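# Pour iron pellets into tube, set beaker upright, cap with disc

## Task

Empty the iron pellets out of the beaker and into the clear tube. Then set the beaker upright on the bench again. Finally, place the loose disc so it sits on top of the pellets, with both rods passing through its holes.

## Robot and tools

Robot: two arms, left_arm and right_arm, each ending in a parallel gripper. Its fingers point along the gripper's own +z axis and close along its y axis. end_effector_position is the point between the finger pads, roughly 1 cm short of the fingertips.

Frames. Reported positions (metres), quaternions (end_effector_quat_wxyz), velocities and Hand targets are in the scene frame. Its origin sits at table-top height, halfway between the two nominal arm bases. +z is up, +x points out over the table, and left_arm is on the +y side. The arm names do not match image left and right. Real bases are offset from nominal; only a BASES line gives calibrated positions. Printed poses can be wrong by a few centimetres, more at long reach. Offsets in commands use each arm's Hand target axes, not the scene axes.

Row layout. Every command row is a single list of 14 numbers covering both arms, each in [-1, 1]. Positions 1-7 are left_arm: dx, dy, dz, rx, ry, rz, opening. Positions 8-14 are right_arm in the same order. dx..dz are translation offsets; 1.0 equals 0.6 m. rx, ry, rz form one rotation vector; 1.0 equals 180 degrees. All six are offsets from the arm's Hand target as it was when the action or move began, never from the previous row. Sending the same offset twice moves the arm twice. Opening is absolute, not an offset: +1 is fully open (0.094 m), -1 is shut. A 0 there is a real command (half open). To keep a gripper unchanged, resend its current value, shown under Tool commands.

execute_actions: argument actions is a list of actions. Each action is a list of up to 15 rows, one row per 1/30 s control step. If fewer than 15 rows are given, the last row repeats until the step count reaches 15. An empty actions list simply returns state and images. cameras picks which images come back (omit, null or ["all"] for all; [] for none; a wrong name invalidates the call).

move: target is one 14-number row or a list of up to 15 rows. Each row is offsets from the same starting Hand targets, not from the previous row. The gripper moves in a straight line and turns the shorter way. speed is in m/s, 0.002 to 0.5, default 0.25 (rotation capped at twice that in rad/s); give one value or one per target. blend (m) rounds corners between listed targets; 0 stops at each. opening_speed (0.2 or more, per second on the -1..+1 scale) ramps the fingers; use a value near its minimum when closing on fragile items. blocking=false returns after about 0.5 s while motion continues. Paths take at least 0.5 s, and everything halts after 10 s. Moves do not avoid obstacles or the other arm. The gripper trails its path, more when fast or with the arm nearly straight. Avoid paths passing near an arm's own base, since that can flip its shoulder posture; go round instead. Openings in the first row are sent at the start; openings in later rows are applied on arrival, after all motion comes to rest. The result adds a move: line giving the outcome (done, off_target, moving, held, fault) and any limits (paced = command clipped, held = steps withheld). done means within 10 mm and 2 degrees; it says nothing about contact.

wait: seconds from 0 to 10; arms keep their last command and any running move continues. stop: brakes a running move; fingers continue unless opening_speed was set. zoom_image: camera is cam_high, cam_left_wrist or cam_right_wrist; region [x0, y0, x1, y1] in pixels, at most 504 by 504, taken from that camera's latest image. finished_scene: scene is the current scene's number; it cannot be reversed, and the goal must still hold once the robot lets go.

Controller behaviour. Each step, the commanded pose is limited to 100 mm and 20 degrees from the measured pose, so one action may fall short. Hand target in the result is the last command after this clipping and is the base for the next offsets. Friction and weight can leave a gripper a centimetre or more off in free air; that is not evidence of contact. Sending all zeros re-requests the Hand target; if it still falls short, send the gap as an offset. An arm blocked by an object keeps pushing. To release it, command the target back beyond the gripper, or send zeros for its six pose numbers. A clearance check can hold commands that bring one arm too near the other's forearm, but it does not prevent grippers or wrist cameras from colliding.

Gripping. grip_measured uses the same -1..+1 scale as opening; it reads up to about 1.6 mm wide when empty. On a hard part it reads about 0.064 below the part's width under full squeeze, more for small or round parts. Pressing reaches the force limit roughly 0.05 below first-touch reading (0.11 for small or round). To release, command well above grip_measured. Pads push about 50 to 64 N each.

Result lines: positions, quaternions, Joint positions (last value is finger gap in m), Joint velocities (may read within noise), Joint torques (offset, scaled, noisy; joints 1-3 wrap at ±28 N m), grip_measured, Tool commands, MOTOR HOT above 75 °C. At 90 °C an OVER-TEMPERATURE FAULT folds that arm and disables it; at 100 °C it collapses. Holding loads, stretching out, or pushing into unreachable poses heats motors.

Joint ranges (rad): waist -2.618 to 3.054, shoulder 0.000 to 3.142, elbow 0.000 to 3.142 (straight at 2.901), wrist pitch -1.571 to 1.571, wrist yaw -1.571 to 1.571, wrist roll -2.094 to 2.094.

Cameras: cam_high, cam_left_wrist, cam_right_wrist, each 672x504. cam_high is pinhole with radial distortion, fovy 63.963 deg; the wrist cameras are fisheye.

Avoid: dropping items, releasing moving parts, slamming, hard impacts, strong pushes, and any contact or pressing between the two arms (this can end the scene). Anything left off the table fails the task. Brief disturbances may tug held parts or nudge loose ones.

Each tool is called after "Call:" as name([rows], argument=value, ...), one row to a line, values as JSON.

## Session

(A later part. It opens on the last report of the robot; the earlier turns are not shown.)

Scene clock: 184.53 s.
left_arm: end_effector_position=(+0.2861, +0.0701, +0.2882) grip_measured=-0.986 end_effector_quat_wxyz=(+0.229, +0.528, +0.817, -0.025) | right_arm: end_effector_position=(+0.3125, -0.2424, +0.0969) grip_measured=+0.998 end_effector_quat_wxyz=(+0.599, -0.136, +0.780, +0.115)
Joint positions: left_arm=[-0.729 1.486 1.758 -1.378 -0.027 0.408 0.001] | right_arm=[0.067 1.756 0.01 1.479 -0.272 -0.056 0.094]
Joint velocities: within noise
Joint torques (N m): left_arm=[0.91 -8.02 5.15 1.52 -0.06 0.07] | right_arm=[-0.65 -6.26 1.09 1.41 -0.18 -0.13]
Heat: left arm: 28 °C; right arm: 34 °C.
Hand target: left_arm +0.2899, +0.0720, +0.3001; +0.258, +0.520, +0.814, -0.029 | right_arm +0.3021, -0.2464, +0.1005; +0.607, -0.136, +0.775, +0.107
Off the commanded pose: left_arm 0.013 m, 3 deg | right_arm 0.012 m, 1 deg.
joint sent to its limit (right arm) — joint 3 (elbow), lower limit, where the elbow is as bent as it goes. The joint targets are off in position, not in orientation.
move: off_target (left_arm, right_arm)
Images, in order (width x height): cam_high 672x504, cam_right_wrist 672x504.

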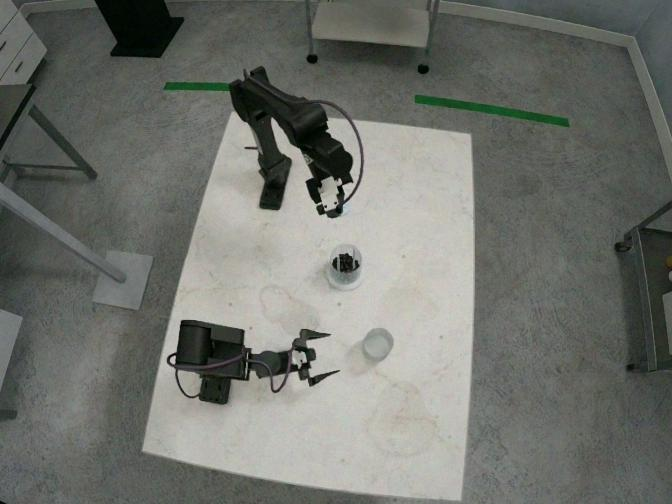

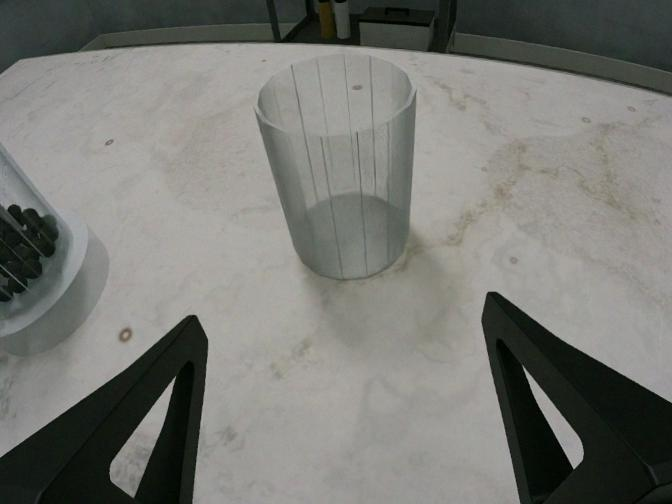

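Call:
move(target=[0,0,0,0,0,0.333,-1.0,-0.0767,0.1671,-0.0330,-0.2101,-0.0738,-0.0254,1.0], speed=0.2)

Scene clock: 198.50 s.
left_arm: end_effector_position=(+0.2879, +0.0700, +0.2889) grip_measured=-0.986 end_effector_quat_wxyz=(+0.213, +0.865, +0.445, +0.096) | right_arm: end_effector_position=(+0.2580, -0.1599, +0.1333) grip_measured=+0.998 end_effector_quat_wxyz=(+0.577, -0.332, +0.663, +0.341)
Joint positions: left_arm=[-0.729 1.486 1.758 -1.372 -0.034 1.454 0.001] | right_arm=[0.029 1.735 0.045 1.517 -0.949 -0.071 0.094]
Joint velocities: within noise
Joint torques (N m): left_arm=[0.72 -8.17 5.09 1.44 0.03 0.09] | right_arm=[0.57 -6.13 2.81 1.76 -0.19 0.02]
Heat: left arm: 28 °C; right arm: 34 °C.
Hand target: left_arm +0.2899, +0.0720, +0.3001; +0.238, +0.857, +0.445, +0.104 | right_arm +0.2602, -0.1550, +0.1500; +0.618, -0.342, +0.619, +0.343
Off the commanded pose: left_arm 0.012 m, 3 deg | right_arm 0.017 m, 7 deg.
joint sent to its limit (right arm) — joint 4 (wrist pitch), upper limit. The joint targets are off in orientation, not in position.
move: off_target (left_arm, right_arm)

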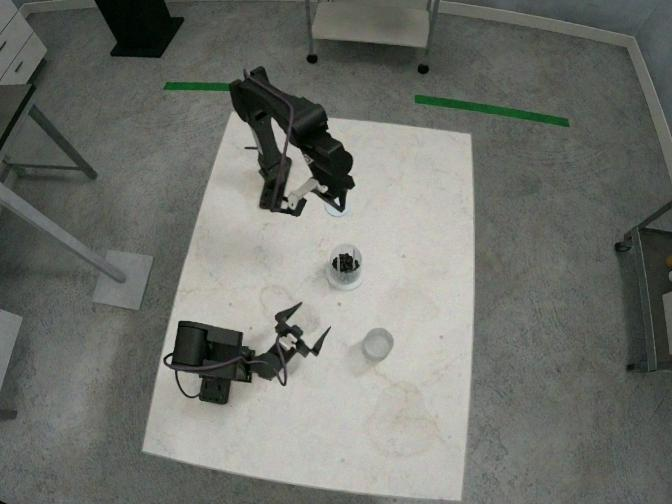

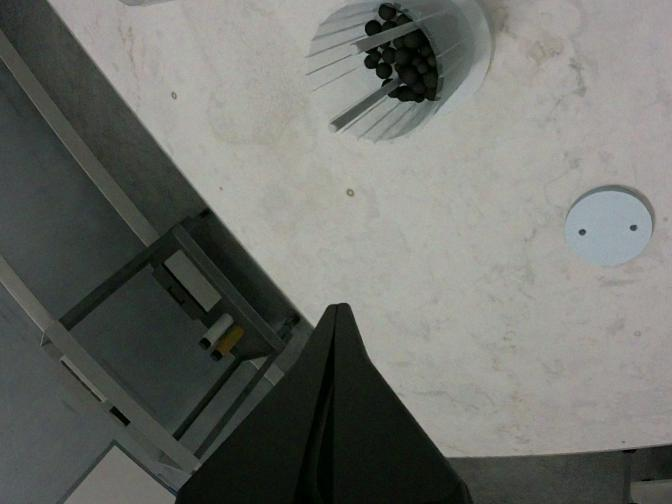

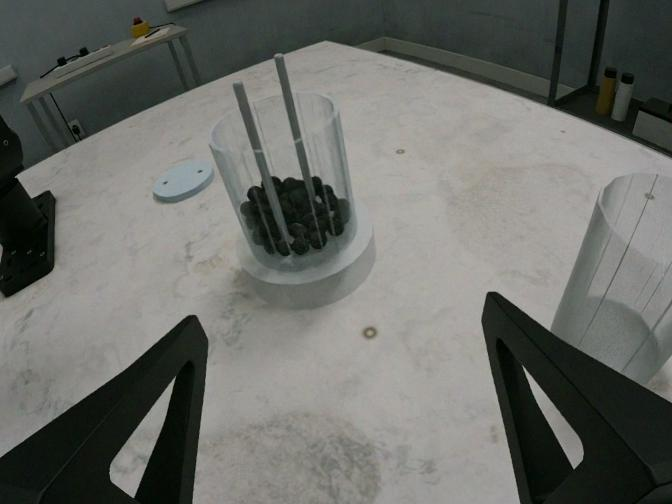

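Call:
zoom_image(camera="cam_left_wrist", region=[290, 0, 500, 157])

Call:
zoom_image(camera="cam_left_wrist", region=[540, 170, 672, 280])

Call:
zoom_image(camera="cam_right_wrist", region=[140, 40, 400, 310])

Scaled by 2.400 from the camera's 672x504 image, which has a finer 960x720 frame.

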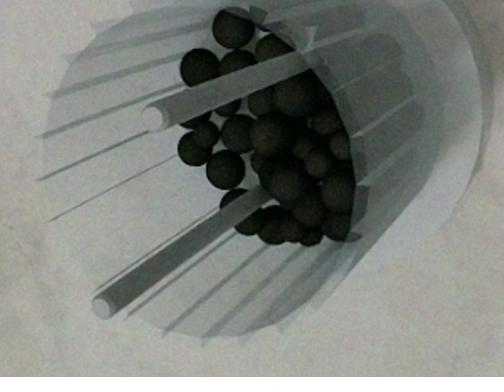

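Scaled by 3.818 from the camera's 672x504 image, which has a finer 960x720 frame.

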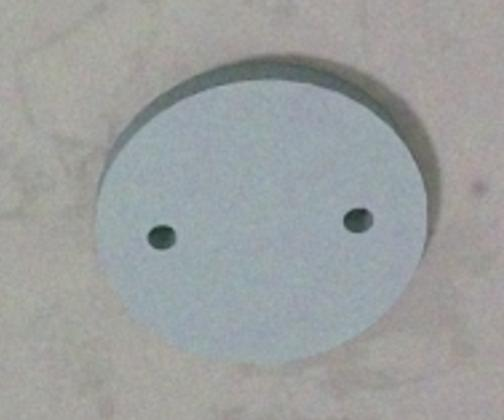

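Scaled by 1.867 from the camera's 672x504 image, which has a finer 960x720 frame.

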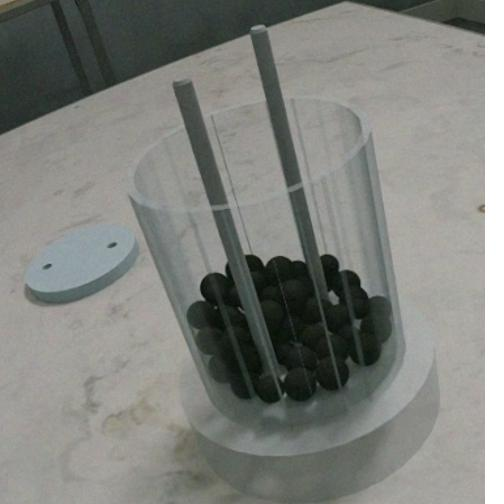

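Call:
zoom_image(camera="cam_left_wrist", region=[300, 0, 380, 90])

Call:
zoom_image(camera="cam_left_wrist", region=[330, 60, 460, 150])

Scaled by 5.600 from the camera's 672x504 image, which has a finer 960x720 frame.

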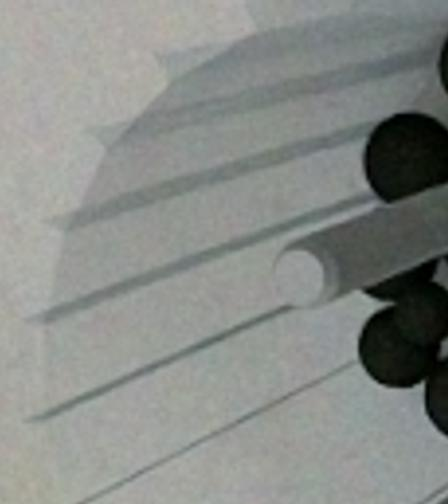

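Scaled by 3.877 from the camera's 672x504 image, which has a finer 960x720 frame.

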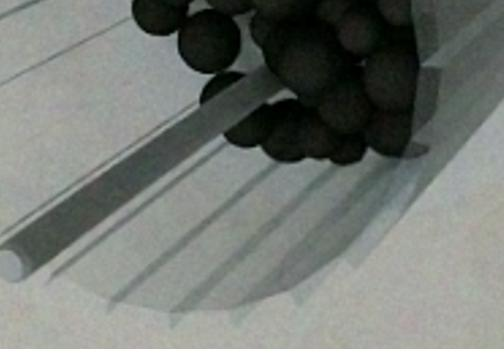

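Call:
move(target=[0.1973,-0.3101,0.1213,0.1501,0.0064,-0.2054,1.0,0,0,0,0,0,0,1.0], speed=0.25)

Scene clock: 211.43 s.
left_arm: end_effector_position=(+0.2532, +0.2405, +0.1417) grip_measured=+0.998 end_effector_quat_wxyz=(+0.044, +0.699, +0.711, -0.063) | right_arm: end_effector_position=(+0.2580, -0.1599, +0.1333) grip_measured=+0.998 end_effector_quat_wxyz=(+0.577, -0.332, +0.663, +0.341)
Joint positions: left_arm=[-0.086 1.37 1.152 -1.364 0.154 1.451 0.094] | right_arm=[0.029 1.735 0.045 1.517 -0.949 -0.071 0.094]
Joint velocities: within noise
Joint torques (N m): left_arm=[0.55 -3.45 5.44 0.43 0.32 0.09] | right_arm=[0.62 -6.04 2.77 1.76 -0.23 0.02]
Heat: left arm: 27 °C; right arm: 34 °C.
Hand target: left_arm +0.2543, +0.2365, +0.1402; +0.050, +0.703, +0.706, -0.073 | right_arm +0.2602, -0.1550, +0.1500; +0.618, -0.342, +0.619, +0.343
Off the commanded pose: left_arm 0.004 m, 2 deg | right_arm 0.017 m, 7 deg.
joint sent to its limit (right arm) — joint 4 (wrist pitch), upper limit. The joint targets are off in orientation, not in position.
move: off_target (right_arm)

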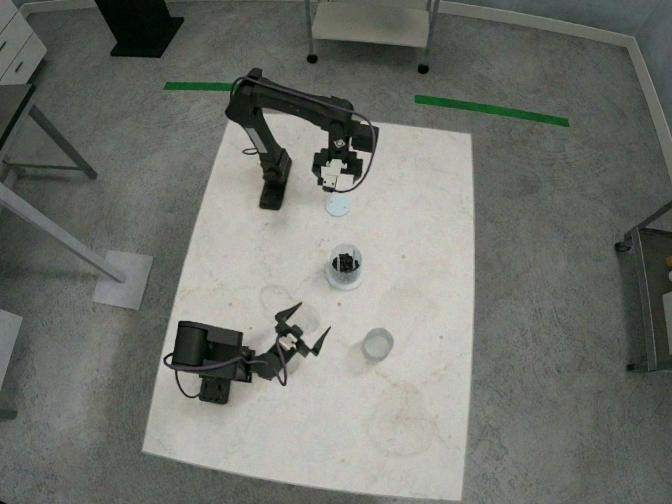

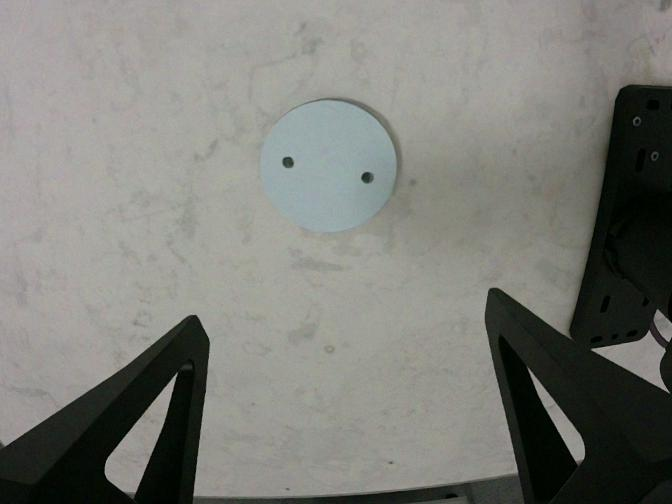

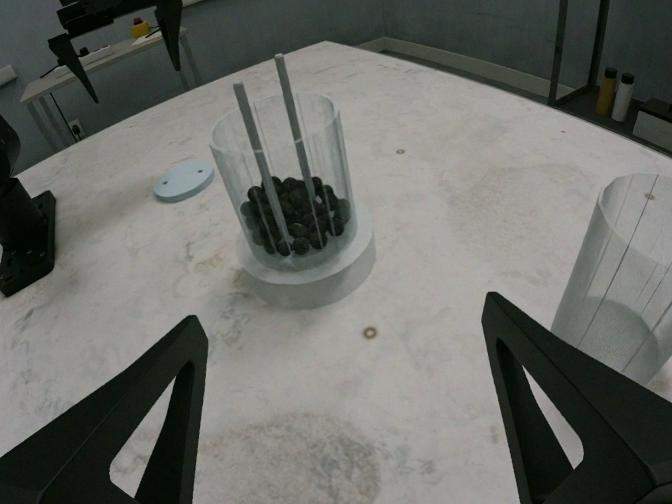

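Call:
zoom_image(camera="cam_left_wrist", region=[240, 80, 420, 250])

Scaled by 2.800 from the camera's 672x504 image, which has a finer 960x720 frame.

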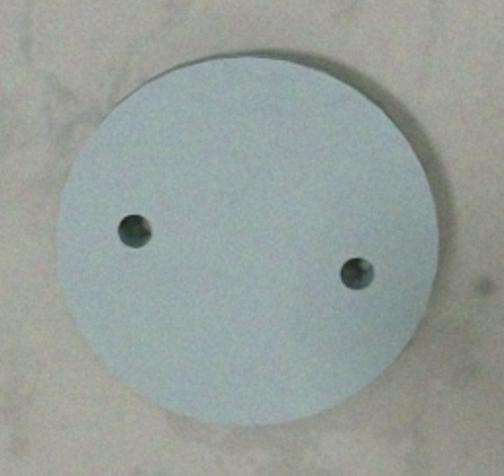

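Call:
move(target=[0.0191,-0.0017,0.1672,0,0,0,1.0,0,0,0,0,0,0,1.0], speed=0.12, cameras=["cam_left_wrist", "cam_right_wrist"])

Call:
zoom_image(camera="cam_left_wrist", region=[180, 200, 500, 400])

Scene clock: 215.93 s.
left_arm: end_effector_position=(+0.2486, +0.2368, +0.0412) grip_measured=+0.998 end_effector_quat_wxyz=(+0.043, +0.705, +0.705, -0.065) | right_arm: end_effector_position=(+0.2580, -0.1599, +0.1333) grip_measured=+0.998 end_effector_quat_wxyz=(+0.577, -0.332, +0.663, +0.341)
Joint positions: left_arm=[-0.104 1.433 0.795 -0.945 0.155 1.451 0.094] | right_arm=[0.029 1.735 0.045 1.517 -0.949 -0.071 0.094]
Joint velocities: within noise
Joint torques (N m): left_arm=[-0.98 -3.64 5.12 0.51 0.29 -0.1] | right_arm=[0.57 -6.06 2.77 1.71 -0.2 0.06]
Heat: left arm: 27 °C; right arm: 34 °C.
Hand target: left_arm +0.2501, +0.2304, +0.0395; +0.050, +0.703, +0.706, -0.073 | right_arm +0.2602, -0.1550, +0.1500; +0.618, -0.342, +0.619, +0.343
Off the commanded pose: left_arm 0.007 m, 1 deg | right_arm 0.017 m, 7 deg.
joint sent to its limit (right arm) — joint 4 (wrist pitch), upper limit. The joint targets are off in orientation, not in position.
move: off_target (right_arm)
Images, in order (width x height): cam_left_wrist 672x504, cam_right_wrist 672x504.

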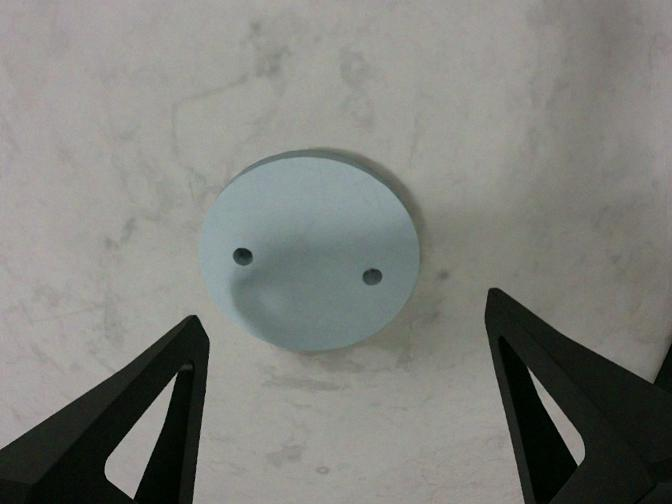

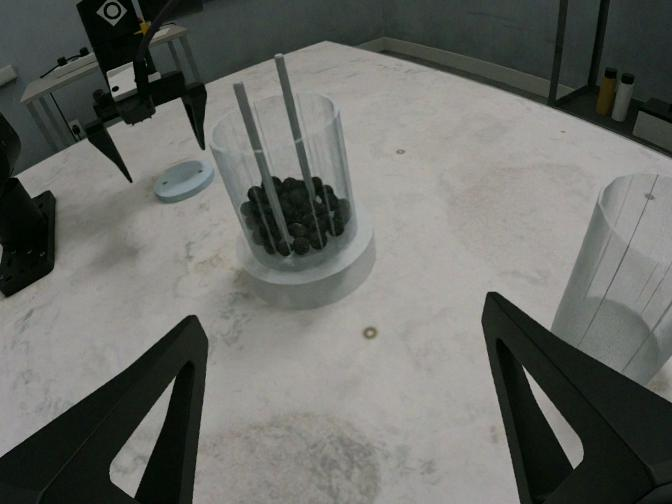

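Scaled by 1.575 from the camera's 672x504 image, which has a finer 960x720 frame.

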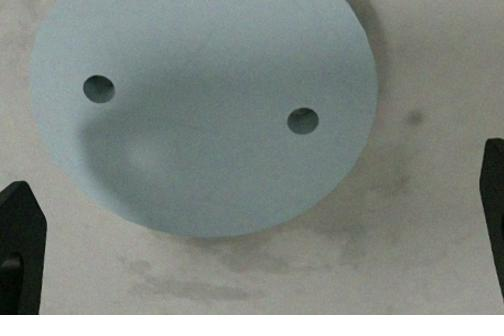

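Call:
zoom_image(camera="cam_right_wrist", region=[60, 60, 260, 230])

Scaled by 2.520 from the camera's 672x504 image, which has a finer 960x720 frame.

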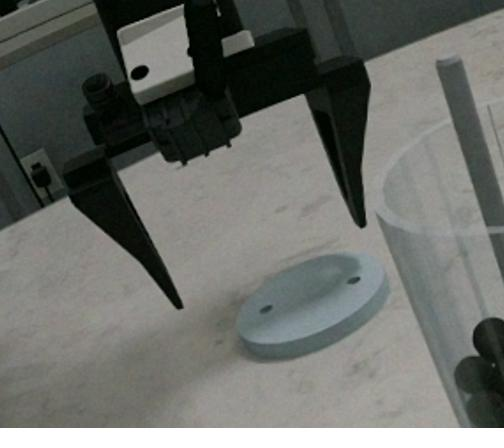

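Call:
move(target=[0.0025,0.0173,0.0295,-0.0106,0,0,1.0,0,0,0,0,0,0,1.0], speed=0.06, cameras=["cam_left_wrist", "cam_right_wrist"])

Call:
zoom_image(camera="cam_left_wrist", region=[180, 180, 500, 400])

Call:
zoom_image(camera="cam_right_wrist", region=[60, 60, 260, 230])

Scene clock: 232.37 s.
left_arm: end_effector_position=(+0.2590, +0.2345, +0.0236) grip_measured=+0.998 end_effector_quat_wxyz=(+0.056, +0.704, +0.706, -0.054) | right_arm: end_effector_position=(+0.2580, -0.1599, +0.1333) grip_measured=+0.998 end_effector_quat_wxyz=(+0.577, -0.332, +0.663, +0.341)
Joint positions: left_arm=[-0.109 1.474 0.753 -0.827 0.155 1.442 0.094] | right_arm=[0.029 1.735 0.045 1.517 -0.949 -0.071 0.094]
Joint velocities: within noise
Joint torques (N m): left_arm=[-0.8 -3.88 4.74 0.59 0.25 -0.13] | right_arm=[0.64 -6.19 2.67 1.75 -0.2 0.06]
Heat: left arm: 27 °C; right arm: 34 °C.
Hand target: left_arm +0.2599, +0.2288, +0.0215; +0.062, +0.702, +0.707, -0.061 | right_arm +0.2602, -0.1550, +0.1500; +0.618, -0.342, +0.619, +0.343
Off the commanded pose: left_arm 0.006 m, 1 deg | right_arm 0.017 m, 7 deg.
joint sent to its limit (right arm) — joint 4 (wrist pitch), upper limit. The joint targets are off in orientation, not in position.
move: off_target (right_arm)
Images, in order (width x height): cam_left_wrist 672x504, cam_right_wrist 672x504.

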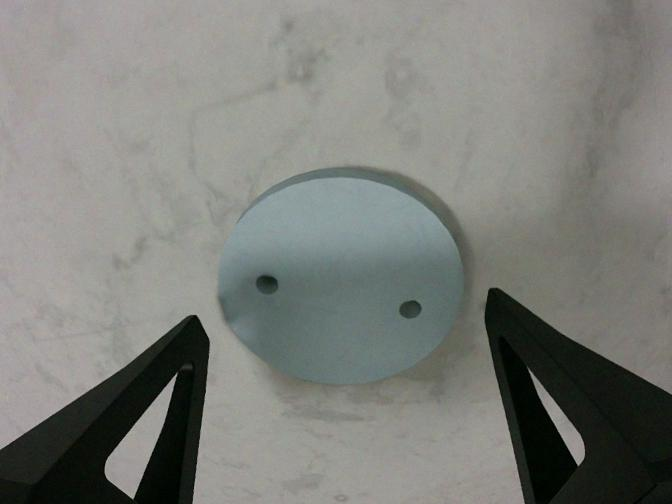

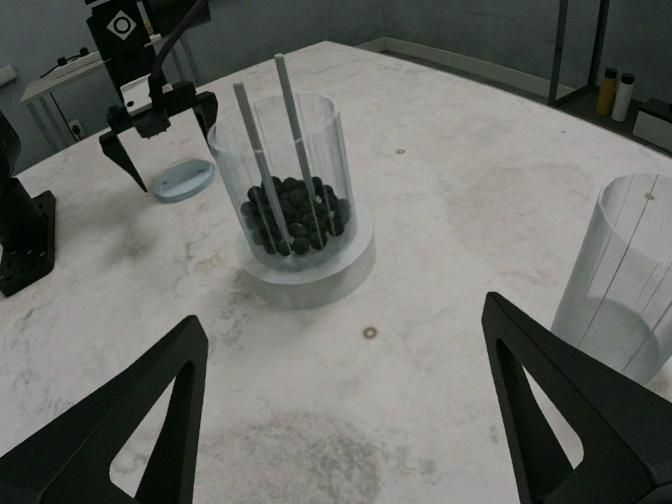

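Scaled by 1.575 from the camera's 672x504 image, which has a finer 960x720 frame.

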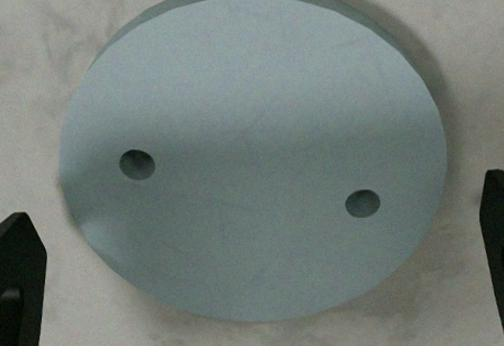

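Scaled by 2.520 from the camera's 672x504 image, which has a finer 960x720 frame.

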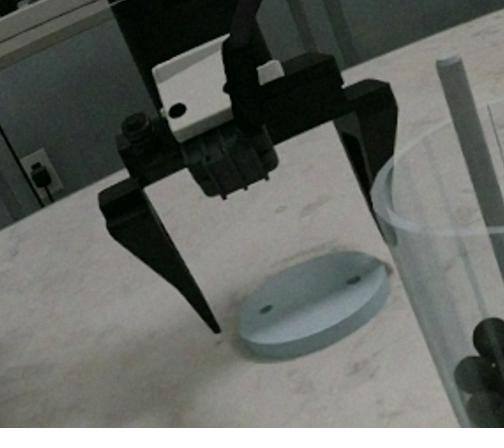

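Call:
move(target=[0.0042,-0.0005,0.0173,0,0,0,1.0,0,0,0,0,0,0,1.0], speed=0.03, cameras=["cam_left_wrist", "cam_right_wrist"])

Call:
zoom_image(camera="cam_left_wrist", region=[180, 180, 500, 400])

Call:
zoom_image(camera="cam_right_wrist", region=[60, 60, 260, 230])

Scene clock: 235.20 s.
left_arm: end_effector_position=(+0.2597, +0.2344, +0.0139) grip_measured=+0.998 end_effector_quat_wxyz=(+0.058, +0.704, +0.706, -0.053) | right_arm: end_effector_position=(+0.2580, -0.1599, +0.1333) grip_measured=+0.998 end_effector_quat_wxyz=(+0.577, -0.332, +0.663, +0.341)
Joint positions: left_arm=[-0.109 1.494 0.727 -0.777 0.155 1.44 0.094] | right_arm=[0.029 1.735 0.045 1.517 -0.949 -0.071 0.094]
Joint velocities: within noise
Joint torques (N m): left_arm=[-0.43 -3.67 4.72 0.53 0.22 -0.05] | right_arm=[0.73 -6.05 2.85 1.73 -0.18 0.06]
Heat: left arm: 27 °C; right arm: 34 °C.
Hand target: left_arm +0.2596, +0.2295, +0.0108; +0.062, +0.702, +0.707, -0.061 | right_arm +0.2602, -0.1550, +0.1500; +0.618, -0.342, +0.619, +0.343
Off the commanded pose: left_arm 0.006 m, 1 deg | right_arm 0.017 m, 7 deg.
joint sent to its limit (right arm) — joint 4 (wrist pitch), upper limit. The joint targets are off in orientation, not in position.
move: off_target (right_arm)
Images, in order (width x height): cam_left_wrist 672x504, cam_right_wrist 672x504.

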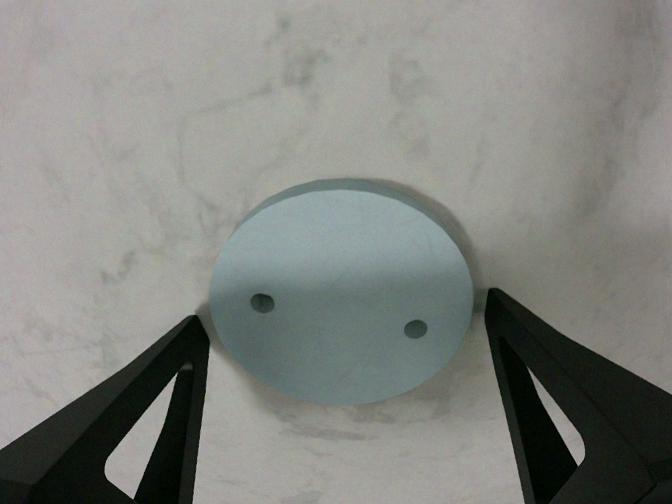

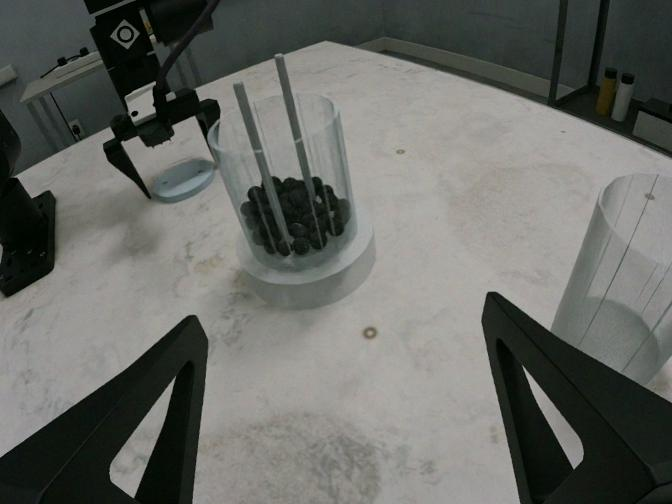

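Scaled by 1.575 from the camera's 672x504 image, which has a finer 960x720 frame.

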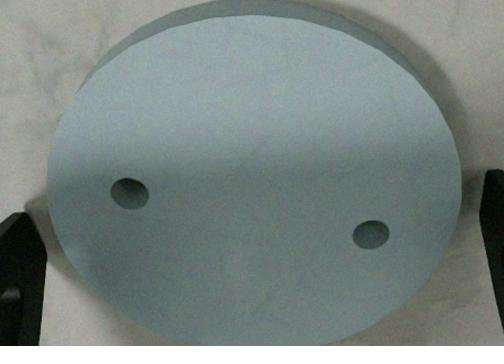

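Scaled by 2.520 from the camera's 672x504 image, which has a finer 960x720 frame.

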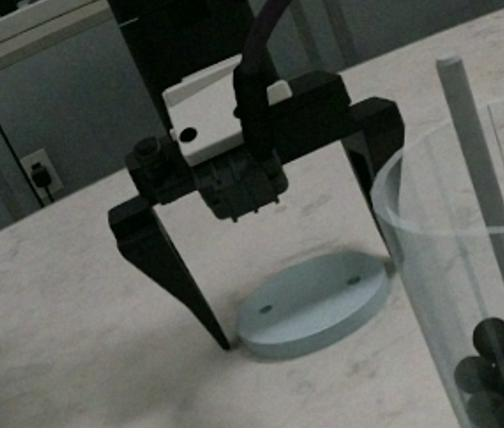

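Call:
move(target=[0,0,0,0,0,0,0.45,0,0,0,0,0,0,1.0], opening_speed=0.3, speed=0.03, cameras=["cam_left_wrist", "cam_right_wrist"])

Call:
zoom_image(camera="cam_left_wrist", region=[180, 180, 500, 400])

Call:
zoom_image(camera="cam_right_wrist", region=[60, 60, 260, 230])

Scene clock: 238.27 s.
left_arm: end_effector_position=(+0.2597, +0.2344, +0.0139) grip_measured=+0.639 end_effector_quat_wxyz=(+0.058, +0.704, +0.706, -0.053) | right_arm: end_effector_position=(+0.2580, -0.1599, +0.1333) grip_measured=+0.998 end_effector_quat_wxyz=(+0.577, -0.332, +0.663, +0.341)
Joint positions: left_arm=[-0.109 1.494 0.727 -0.777 0.155 1.44 0.077] | right_arm=[0.029 1.735 0.045 1.517 -0.949 -0.071 0.094]
Joint velocities: within noise
Joint torques (N m): left_arm=[-0.35 -3.78 4.52 0.59 0.26 -0.12] | right_arm=[0.66 -6.15 2.77 1.75 -0.2 0.05]
Heat: left arm: 27 °C; right arm: 34 °C.
Hand target: left_arm +0.2596, +0.2295, +0.0108; +0.062, +0.702, +0.707, -0.061 | right_arm +0.2602, -0.1550, +0.1500; +0.618, -0.342, +0.619, +0.343
Off the commanded pose: left_arm 0.006 m, 1 deg | right_arm 0.017 m, 7 deg.
joint sent to its limit (right arm) — joint 4 (wrist pitch), upper limit. The joint targets are off in orientation, not in position.
move: off_target (right_arm)
Images, in order (width x height): cam_left_wrist 672x504, cam_right_wrist 672x504.

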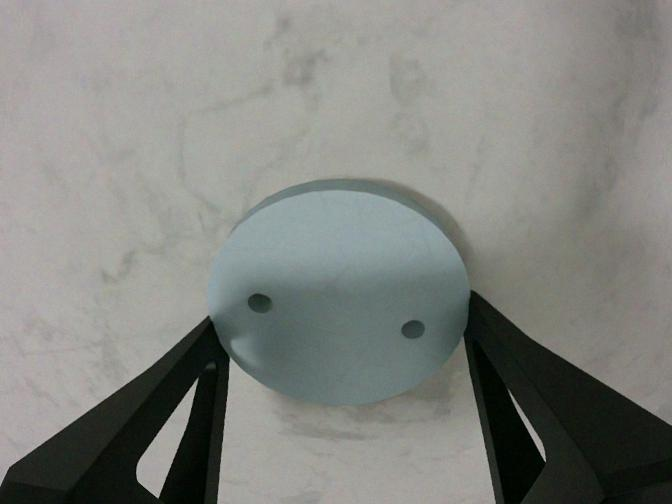

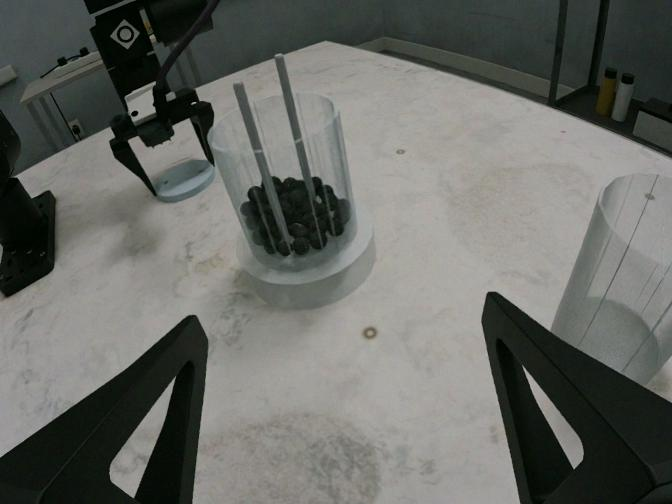

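Scaled by 1.575 from the camera's 672x504 image, which has a finer 960x720 frame.

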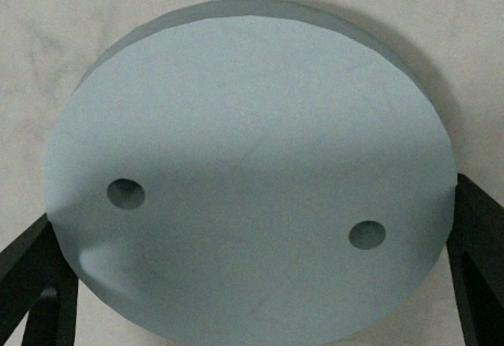

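Scaled by 2.520 from the camera's 672x504 image, which has a finer 960x720 frame.

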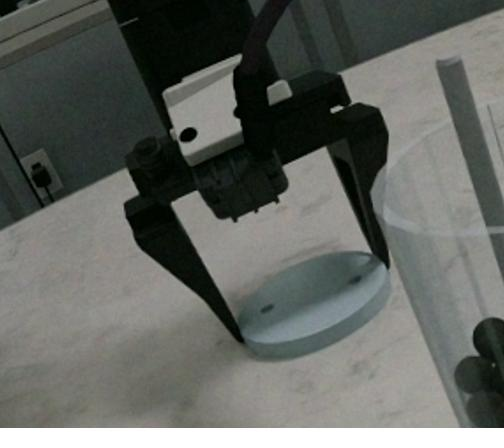

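Call:
move([
  [-0.026,0.0002,-0.1478,0,0,0,0.45,0,0,0,0,0,0,1.0],
  [-0.3337,0.0256,-0.2362,-0.0497,0.0002,-0.2824,0.45,0,0,0,0,0,0,1.0],
], speed=[0.12,0.22], blend=0.03)

Scene clock: 246.33 s.
left_arm: end_effector_position=(+0.2723, +0.0587, +0.1803) grip_measured=+0.638 end_effector_quat_wxyz=(+0.078, +0.331, +0.940, -0.031) | right_arm: end_effector_position=(+0.2580, -0.1599, +0.1333) grip_measured=+0.998 end_effector_quat_wxyz=(+0.577, -0.332, +0.663, +0.341)
Joint positions: left_arm=[-0.775 1.631 1.542 -1.314 -0.012 -0.112 0.077] | right_arm=[0.029 1.735 0.045 1.517 -0.949 -0.071 0.094]
Joint velocities: within noise
Joint torques (N m): left_arm=[-0.53 -5.67 8.34 0.56 -0.08 -0.16] | right_arm=[0.64 -6.12 2.84 1.76 -0.21 0.06]
Heat: left arm: 27 °C; right arm: 34 °C.
Hand target: left_arm +0.2760, +0.0570, +0.1851; +0.083, +0.324, +0.942, -0.028 | right_arm +0.2602, -0.1550, +0.1500; +0.618, -0.342, +0.619, +0.343
Off the commanded pose: left_arm 0.006 m, 1 deg | right_arm 0.017 m, 7 deg.
joint sent to its limit (right arm) — joint 4 (wrist pitch), upper limit. The joint targets are off in orientation, not in position.
move: off_target (right_arm)

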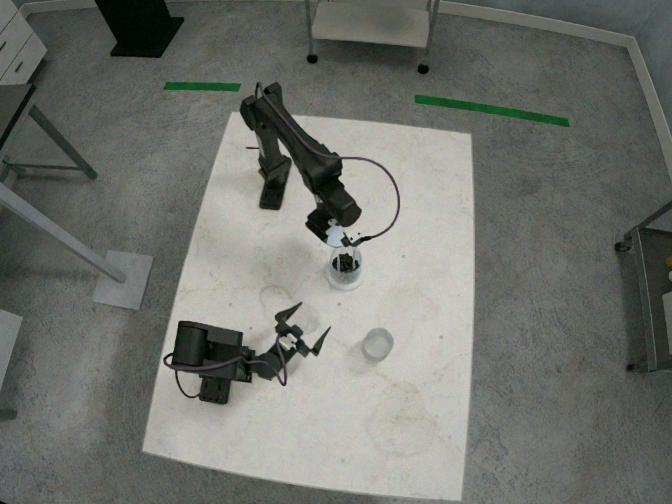

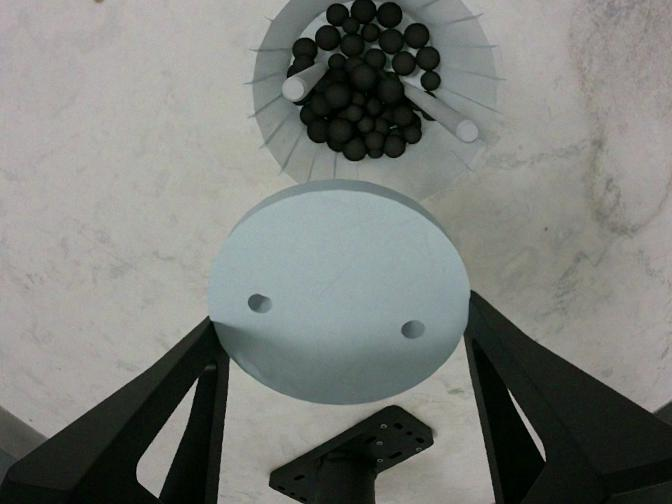

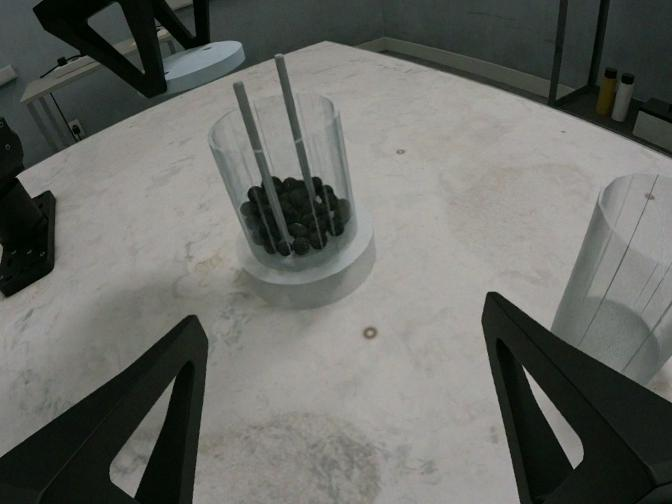

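Call:
zoom_image(camera="cam_left_wrist", region=[240, 0, 500, 190])

Call:
zoom_image(camera="cam_left_wrist", region=[200, 170, 480, 410])

Call:
zoom_image(camera="cam_right_wrist", region=[100, 20, 380, 300])

Scaled by 1.938 from the camera's 672x504 image, which has a finer 960x720 frame.

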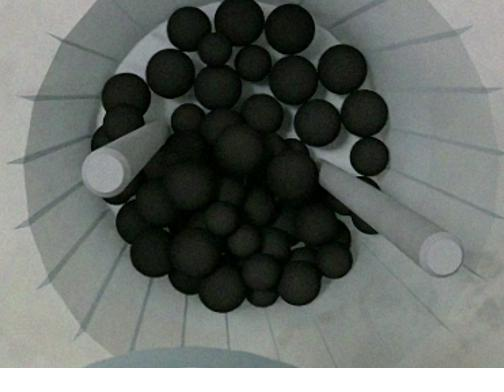

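Scaled by 1.800 from the camera's 672x504 image, which has a finer 960x720 frame.

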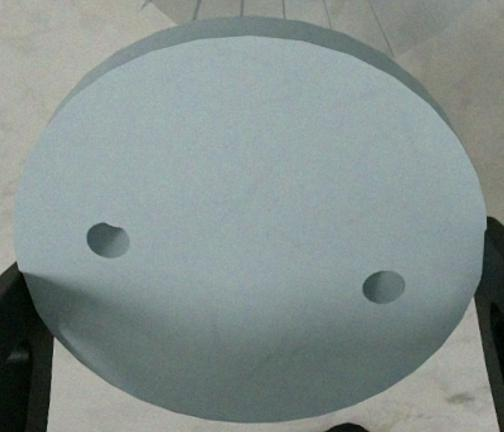

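Scaled by 1.800 from the camera's 672x504 image, which has a finer 960x720 frame.

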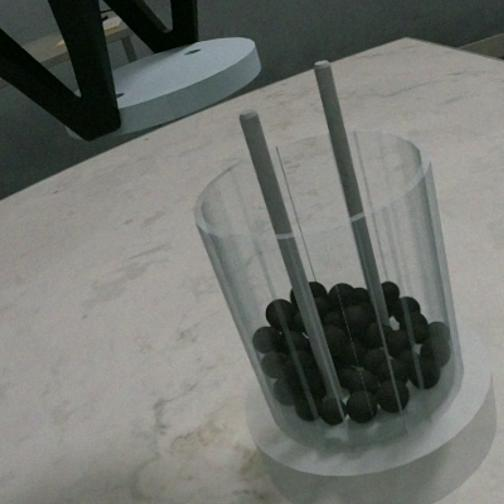

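Call:
zoom_image(camera="cam_left_wrist", region=[270, 30, 350, 120])

Call:
zoom_image(camera="cam_left_wrist", region=[390, 60, 490, 160])

Scaled by 5.600 from the camera's 672x504 image, which has a finer 960x720 frame.

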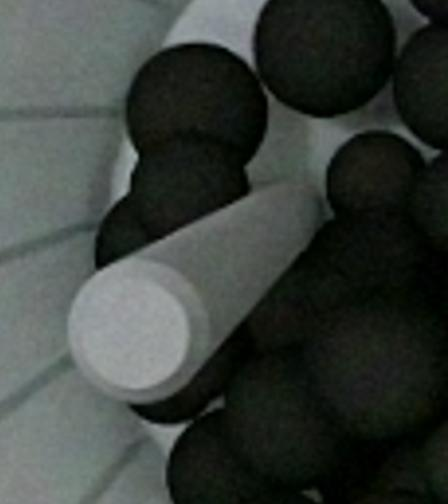

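Scaled by 5.040 from the camera's 672x504 image, which has a finer 960x720 frame.

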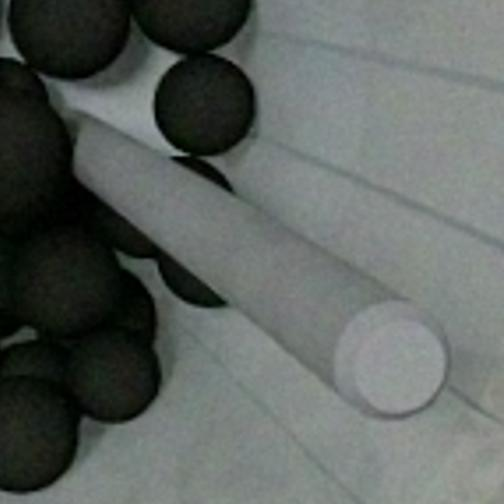

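Call:
move(target=[-0.0956,-0.0325,0.0034,-0.0007,0.0035,0.0083,0.45,0,0,0,0,0,0,1.0], speed=0.1)

Call:
zoom_image(camera="cam_right_wrist", region=[140, 10, 400, 270])

Call:
zoom_image(camera="cam_left_wrist", region=[200, 130, 480, 410])

Scene clock: 258.63 s.
left_arm: end_effector_position=(+0.3054, +0.0083, +0.1912) grip_measured=+0.638 end_effector_quat_wxyz=(+0.076, +0.344, +0.936, -0.029) | right_arm: end_effector_position=(+0.2580, -0.1599, +0.1333) grip_measured=+0.998 end_effector_quat_wxyz=(+0.577, -0.332, +0.663, +0.341)
Joint positions: left_arm=[-0.809 1.884 1.89 -1.415 -0.018 -0.12 0.077] | right_arm=[0.029 1.735 0.045 1.517 -0.949 -0.071 0.094]
Joint velocities: within noise
Joint torques (N m): left_arm=[-0.55 -7.88 8.29 0.54 -0.08 -0.14] | right_arm=[0.68 -6.06 2.8 1.72 -0.2 0.05]
Heat: left arm: 28 °C; right arm: 34 °C.
Hand target: left_arm +0.3087, +0.0066, +0.1931; +0.078, +0.337, +0.938, -0.024 | right_arm +0.2602, -0.1550, +0.1500; +0.618, -0.342, +0.619, +0.343
Off the commanded pose: left_arm 0.004 m, 1 deg | right_arm 0.017 m, 7 deg.
joint sent to its limit (right arm) — joint 4 (wrist pitch), upper limit. The joint targets are off in orientation, not in position.
move: off_target (right_arm)

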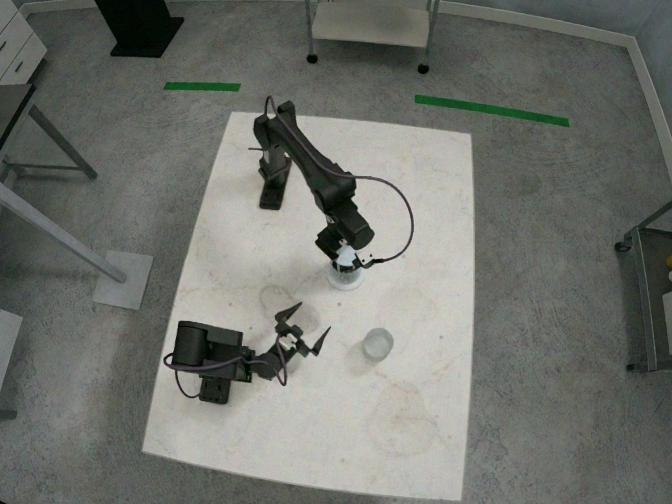

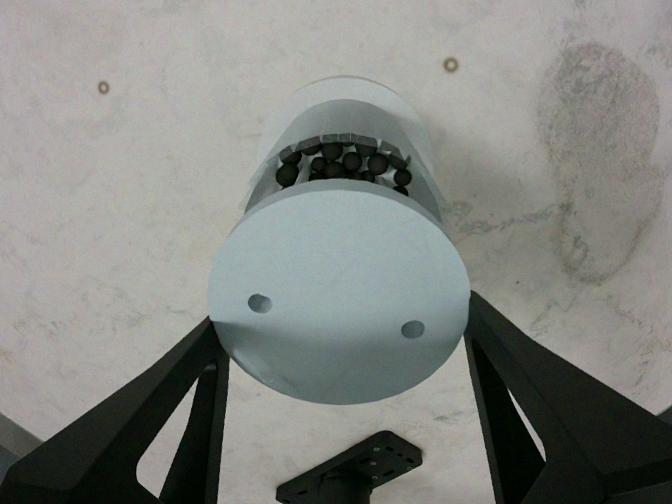

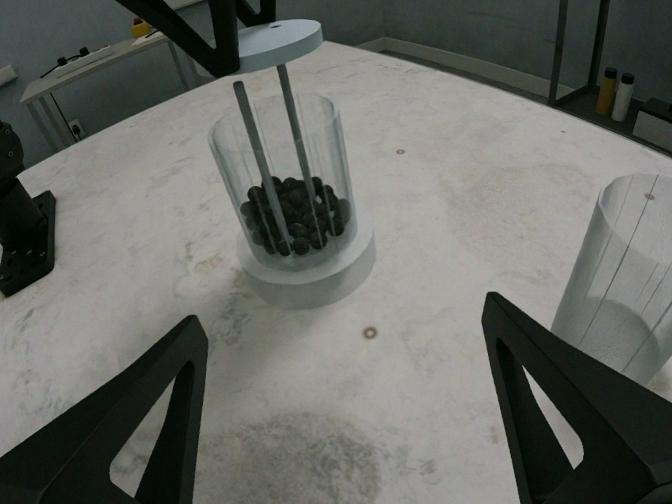

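Scaled by 1.938 from the camera's 672x504 image, which has a finer 960x720 frame.

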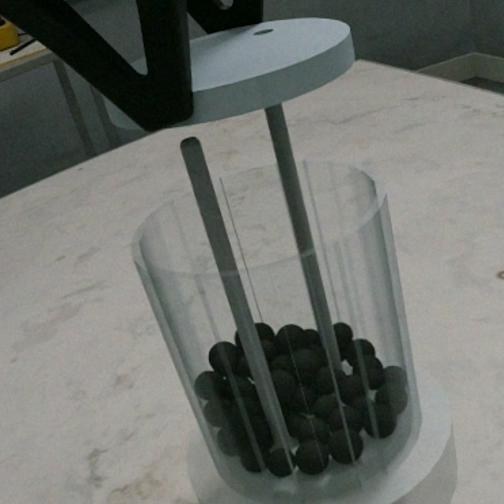

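Scaled by 1.800 from the camera's 672x504 image, which has a finer 960x720 frame.

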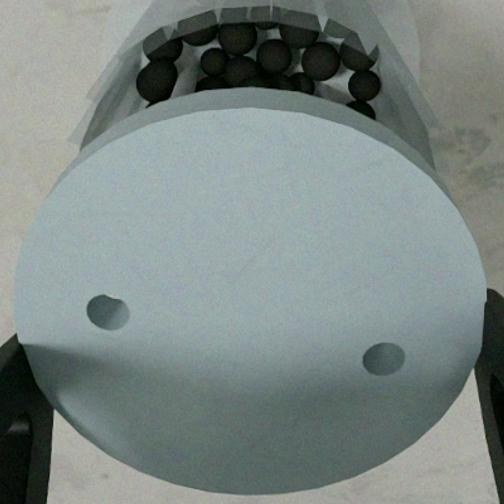

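Call:
zoom_image(camera="cam_right_wrist", region=[220, 10, 330, 120])

Call:
zoom_image(camera="cam_right_wrist", region=[200, 60, 340, 200])

Scaled by 4.582 from the camera's 672x504 image, which has a finer 960x720 frame.

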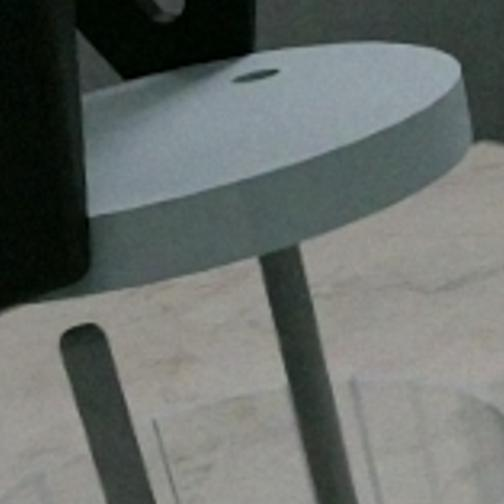

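Scaled by 3.600 from the camera's 672x504 image, which has a finer 960x720 frame.

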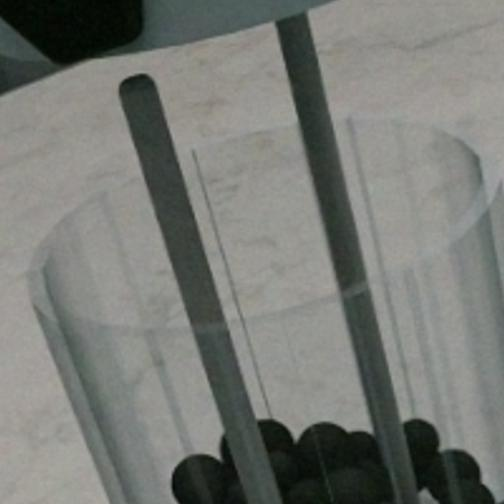

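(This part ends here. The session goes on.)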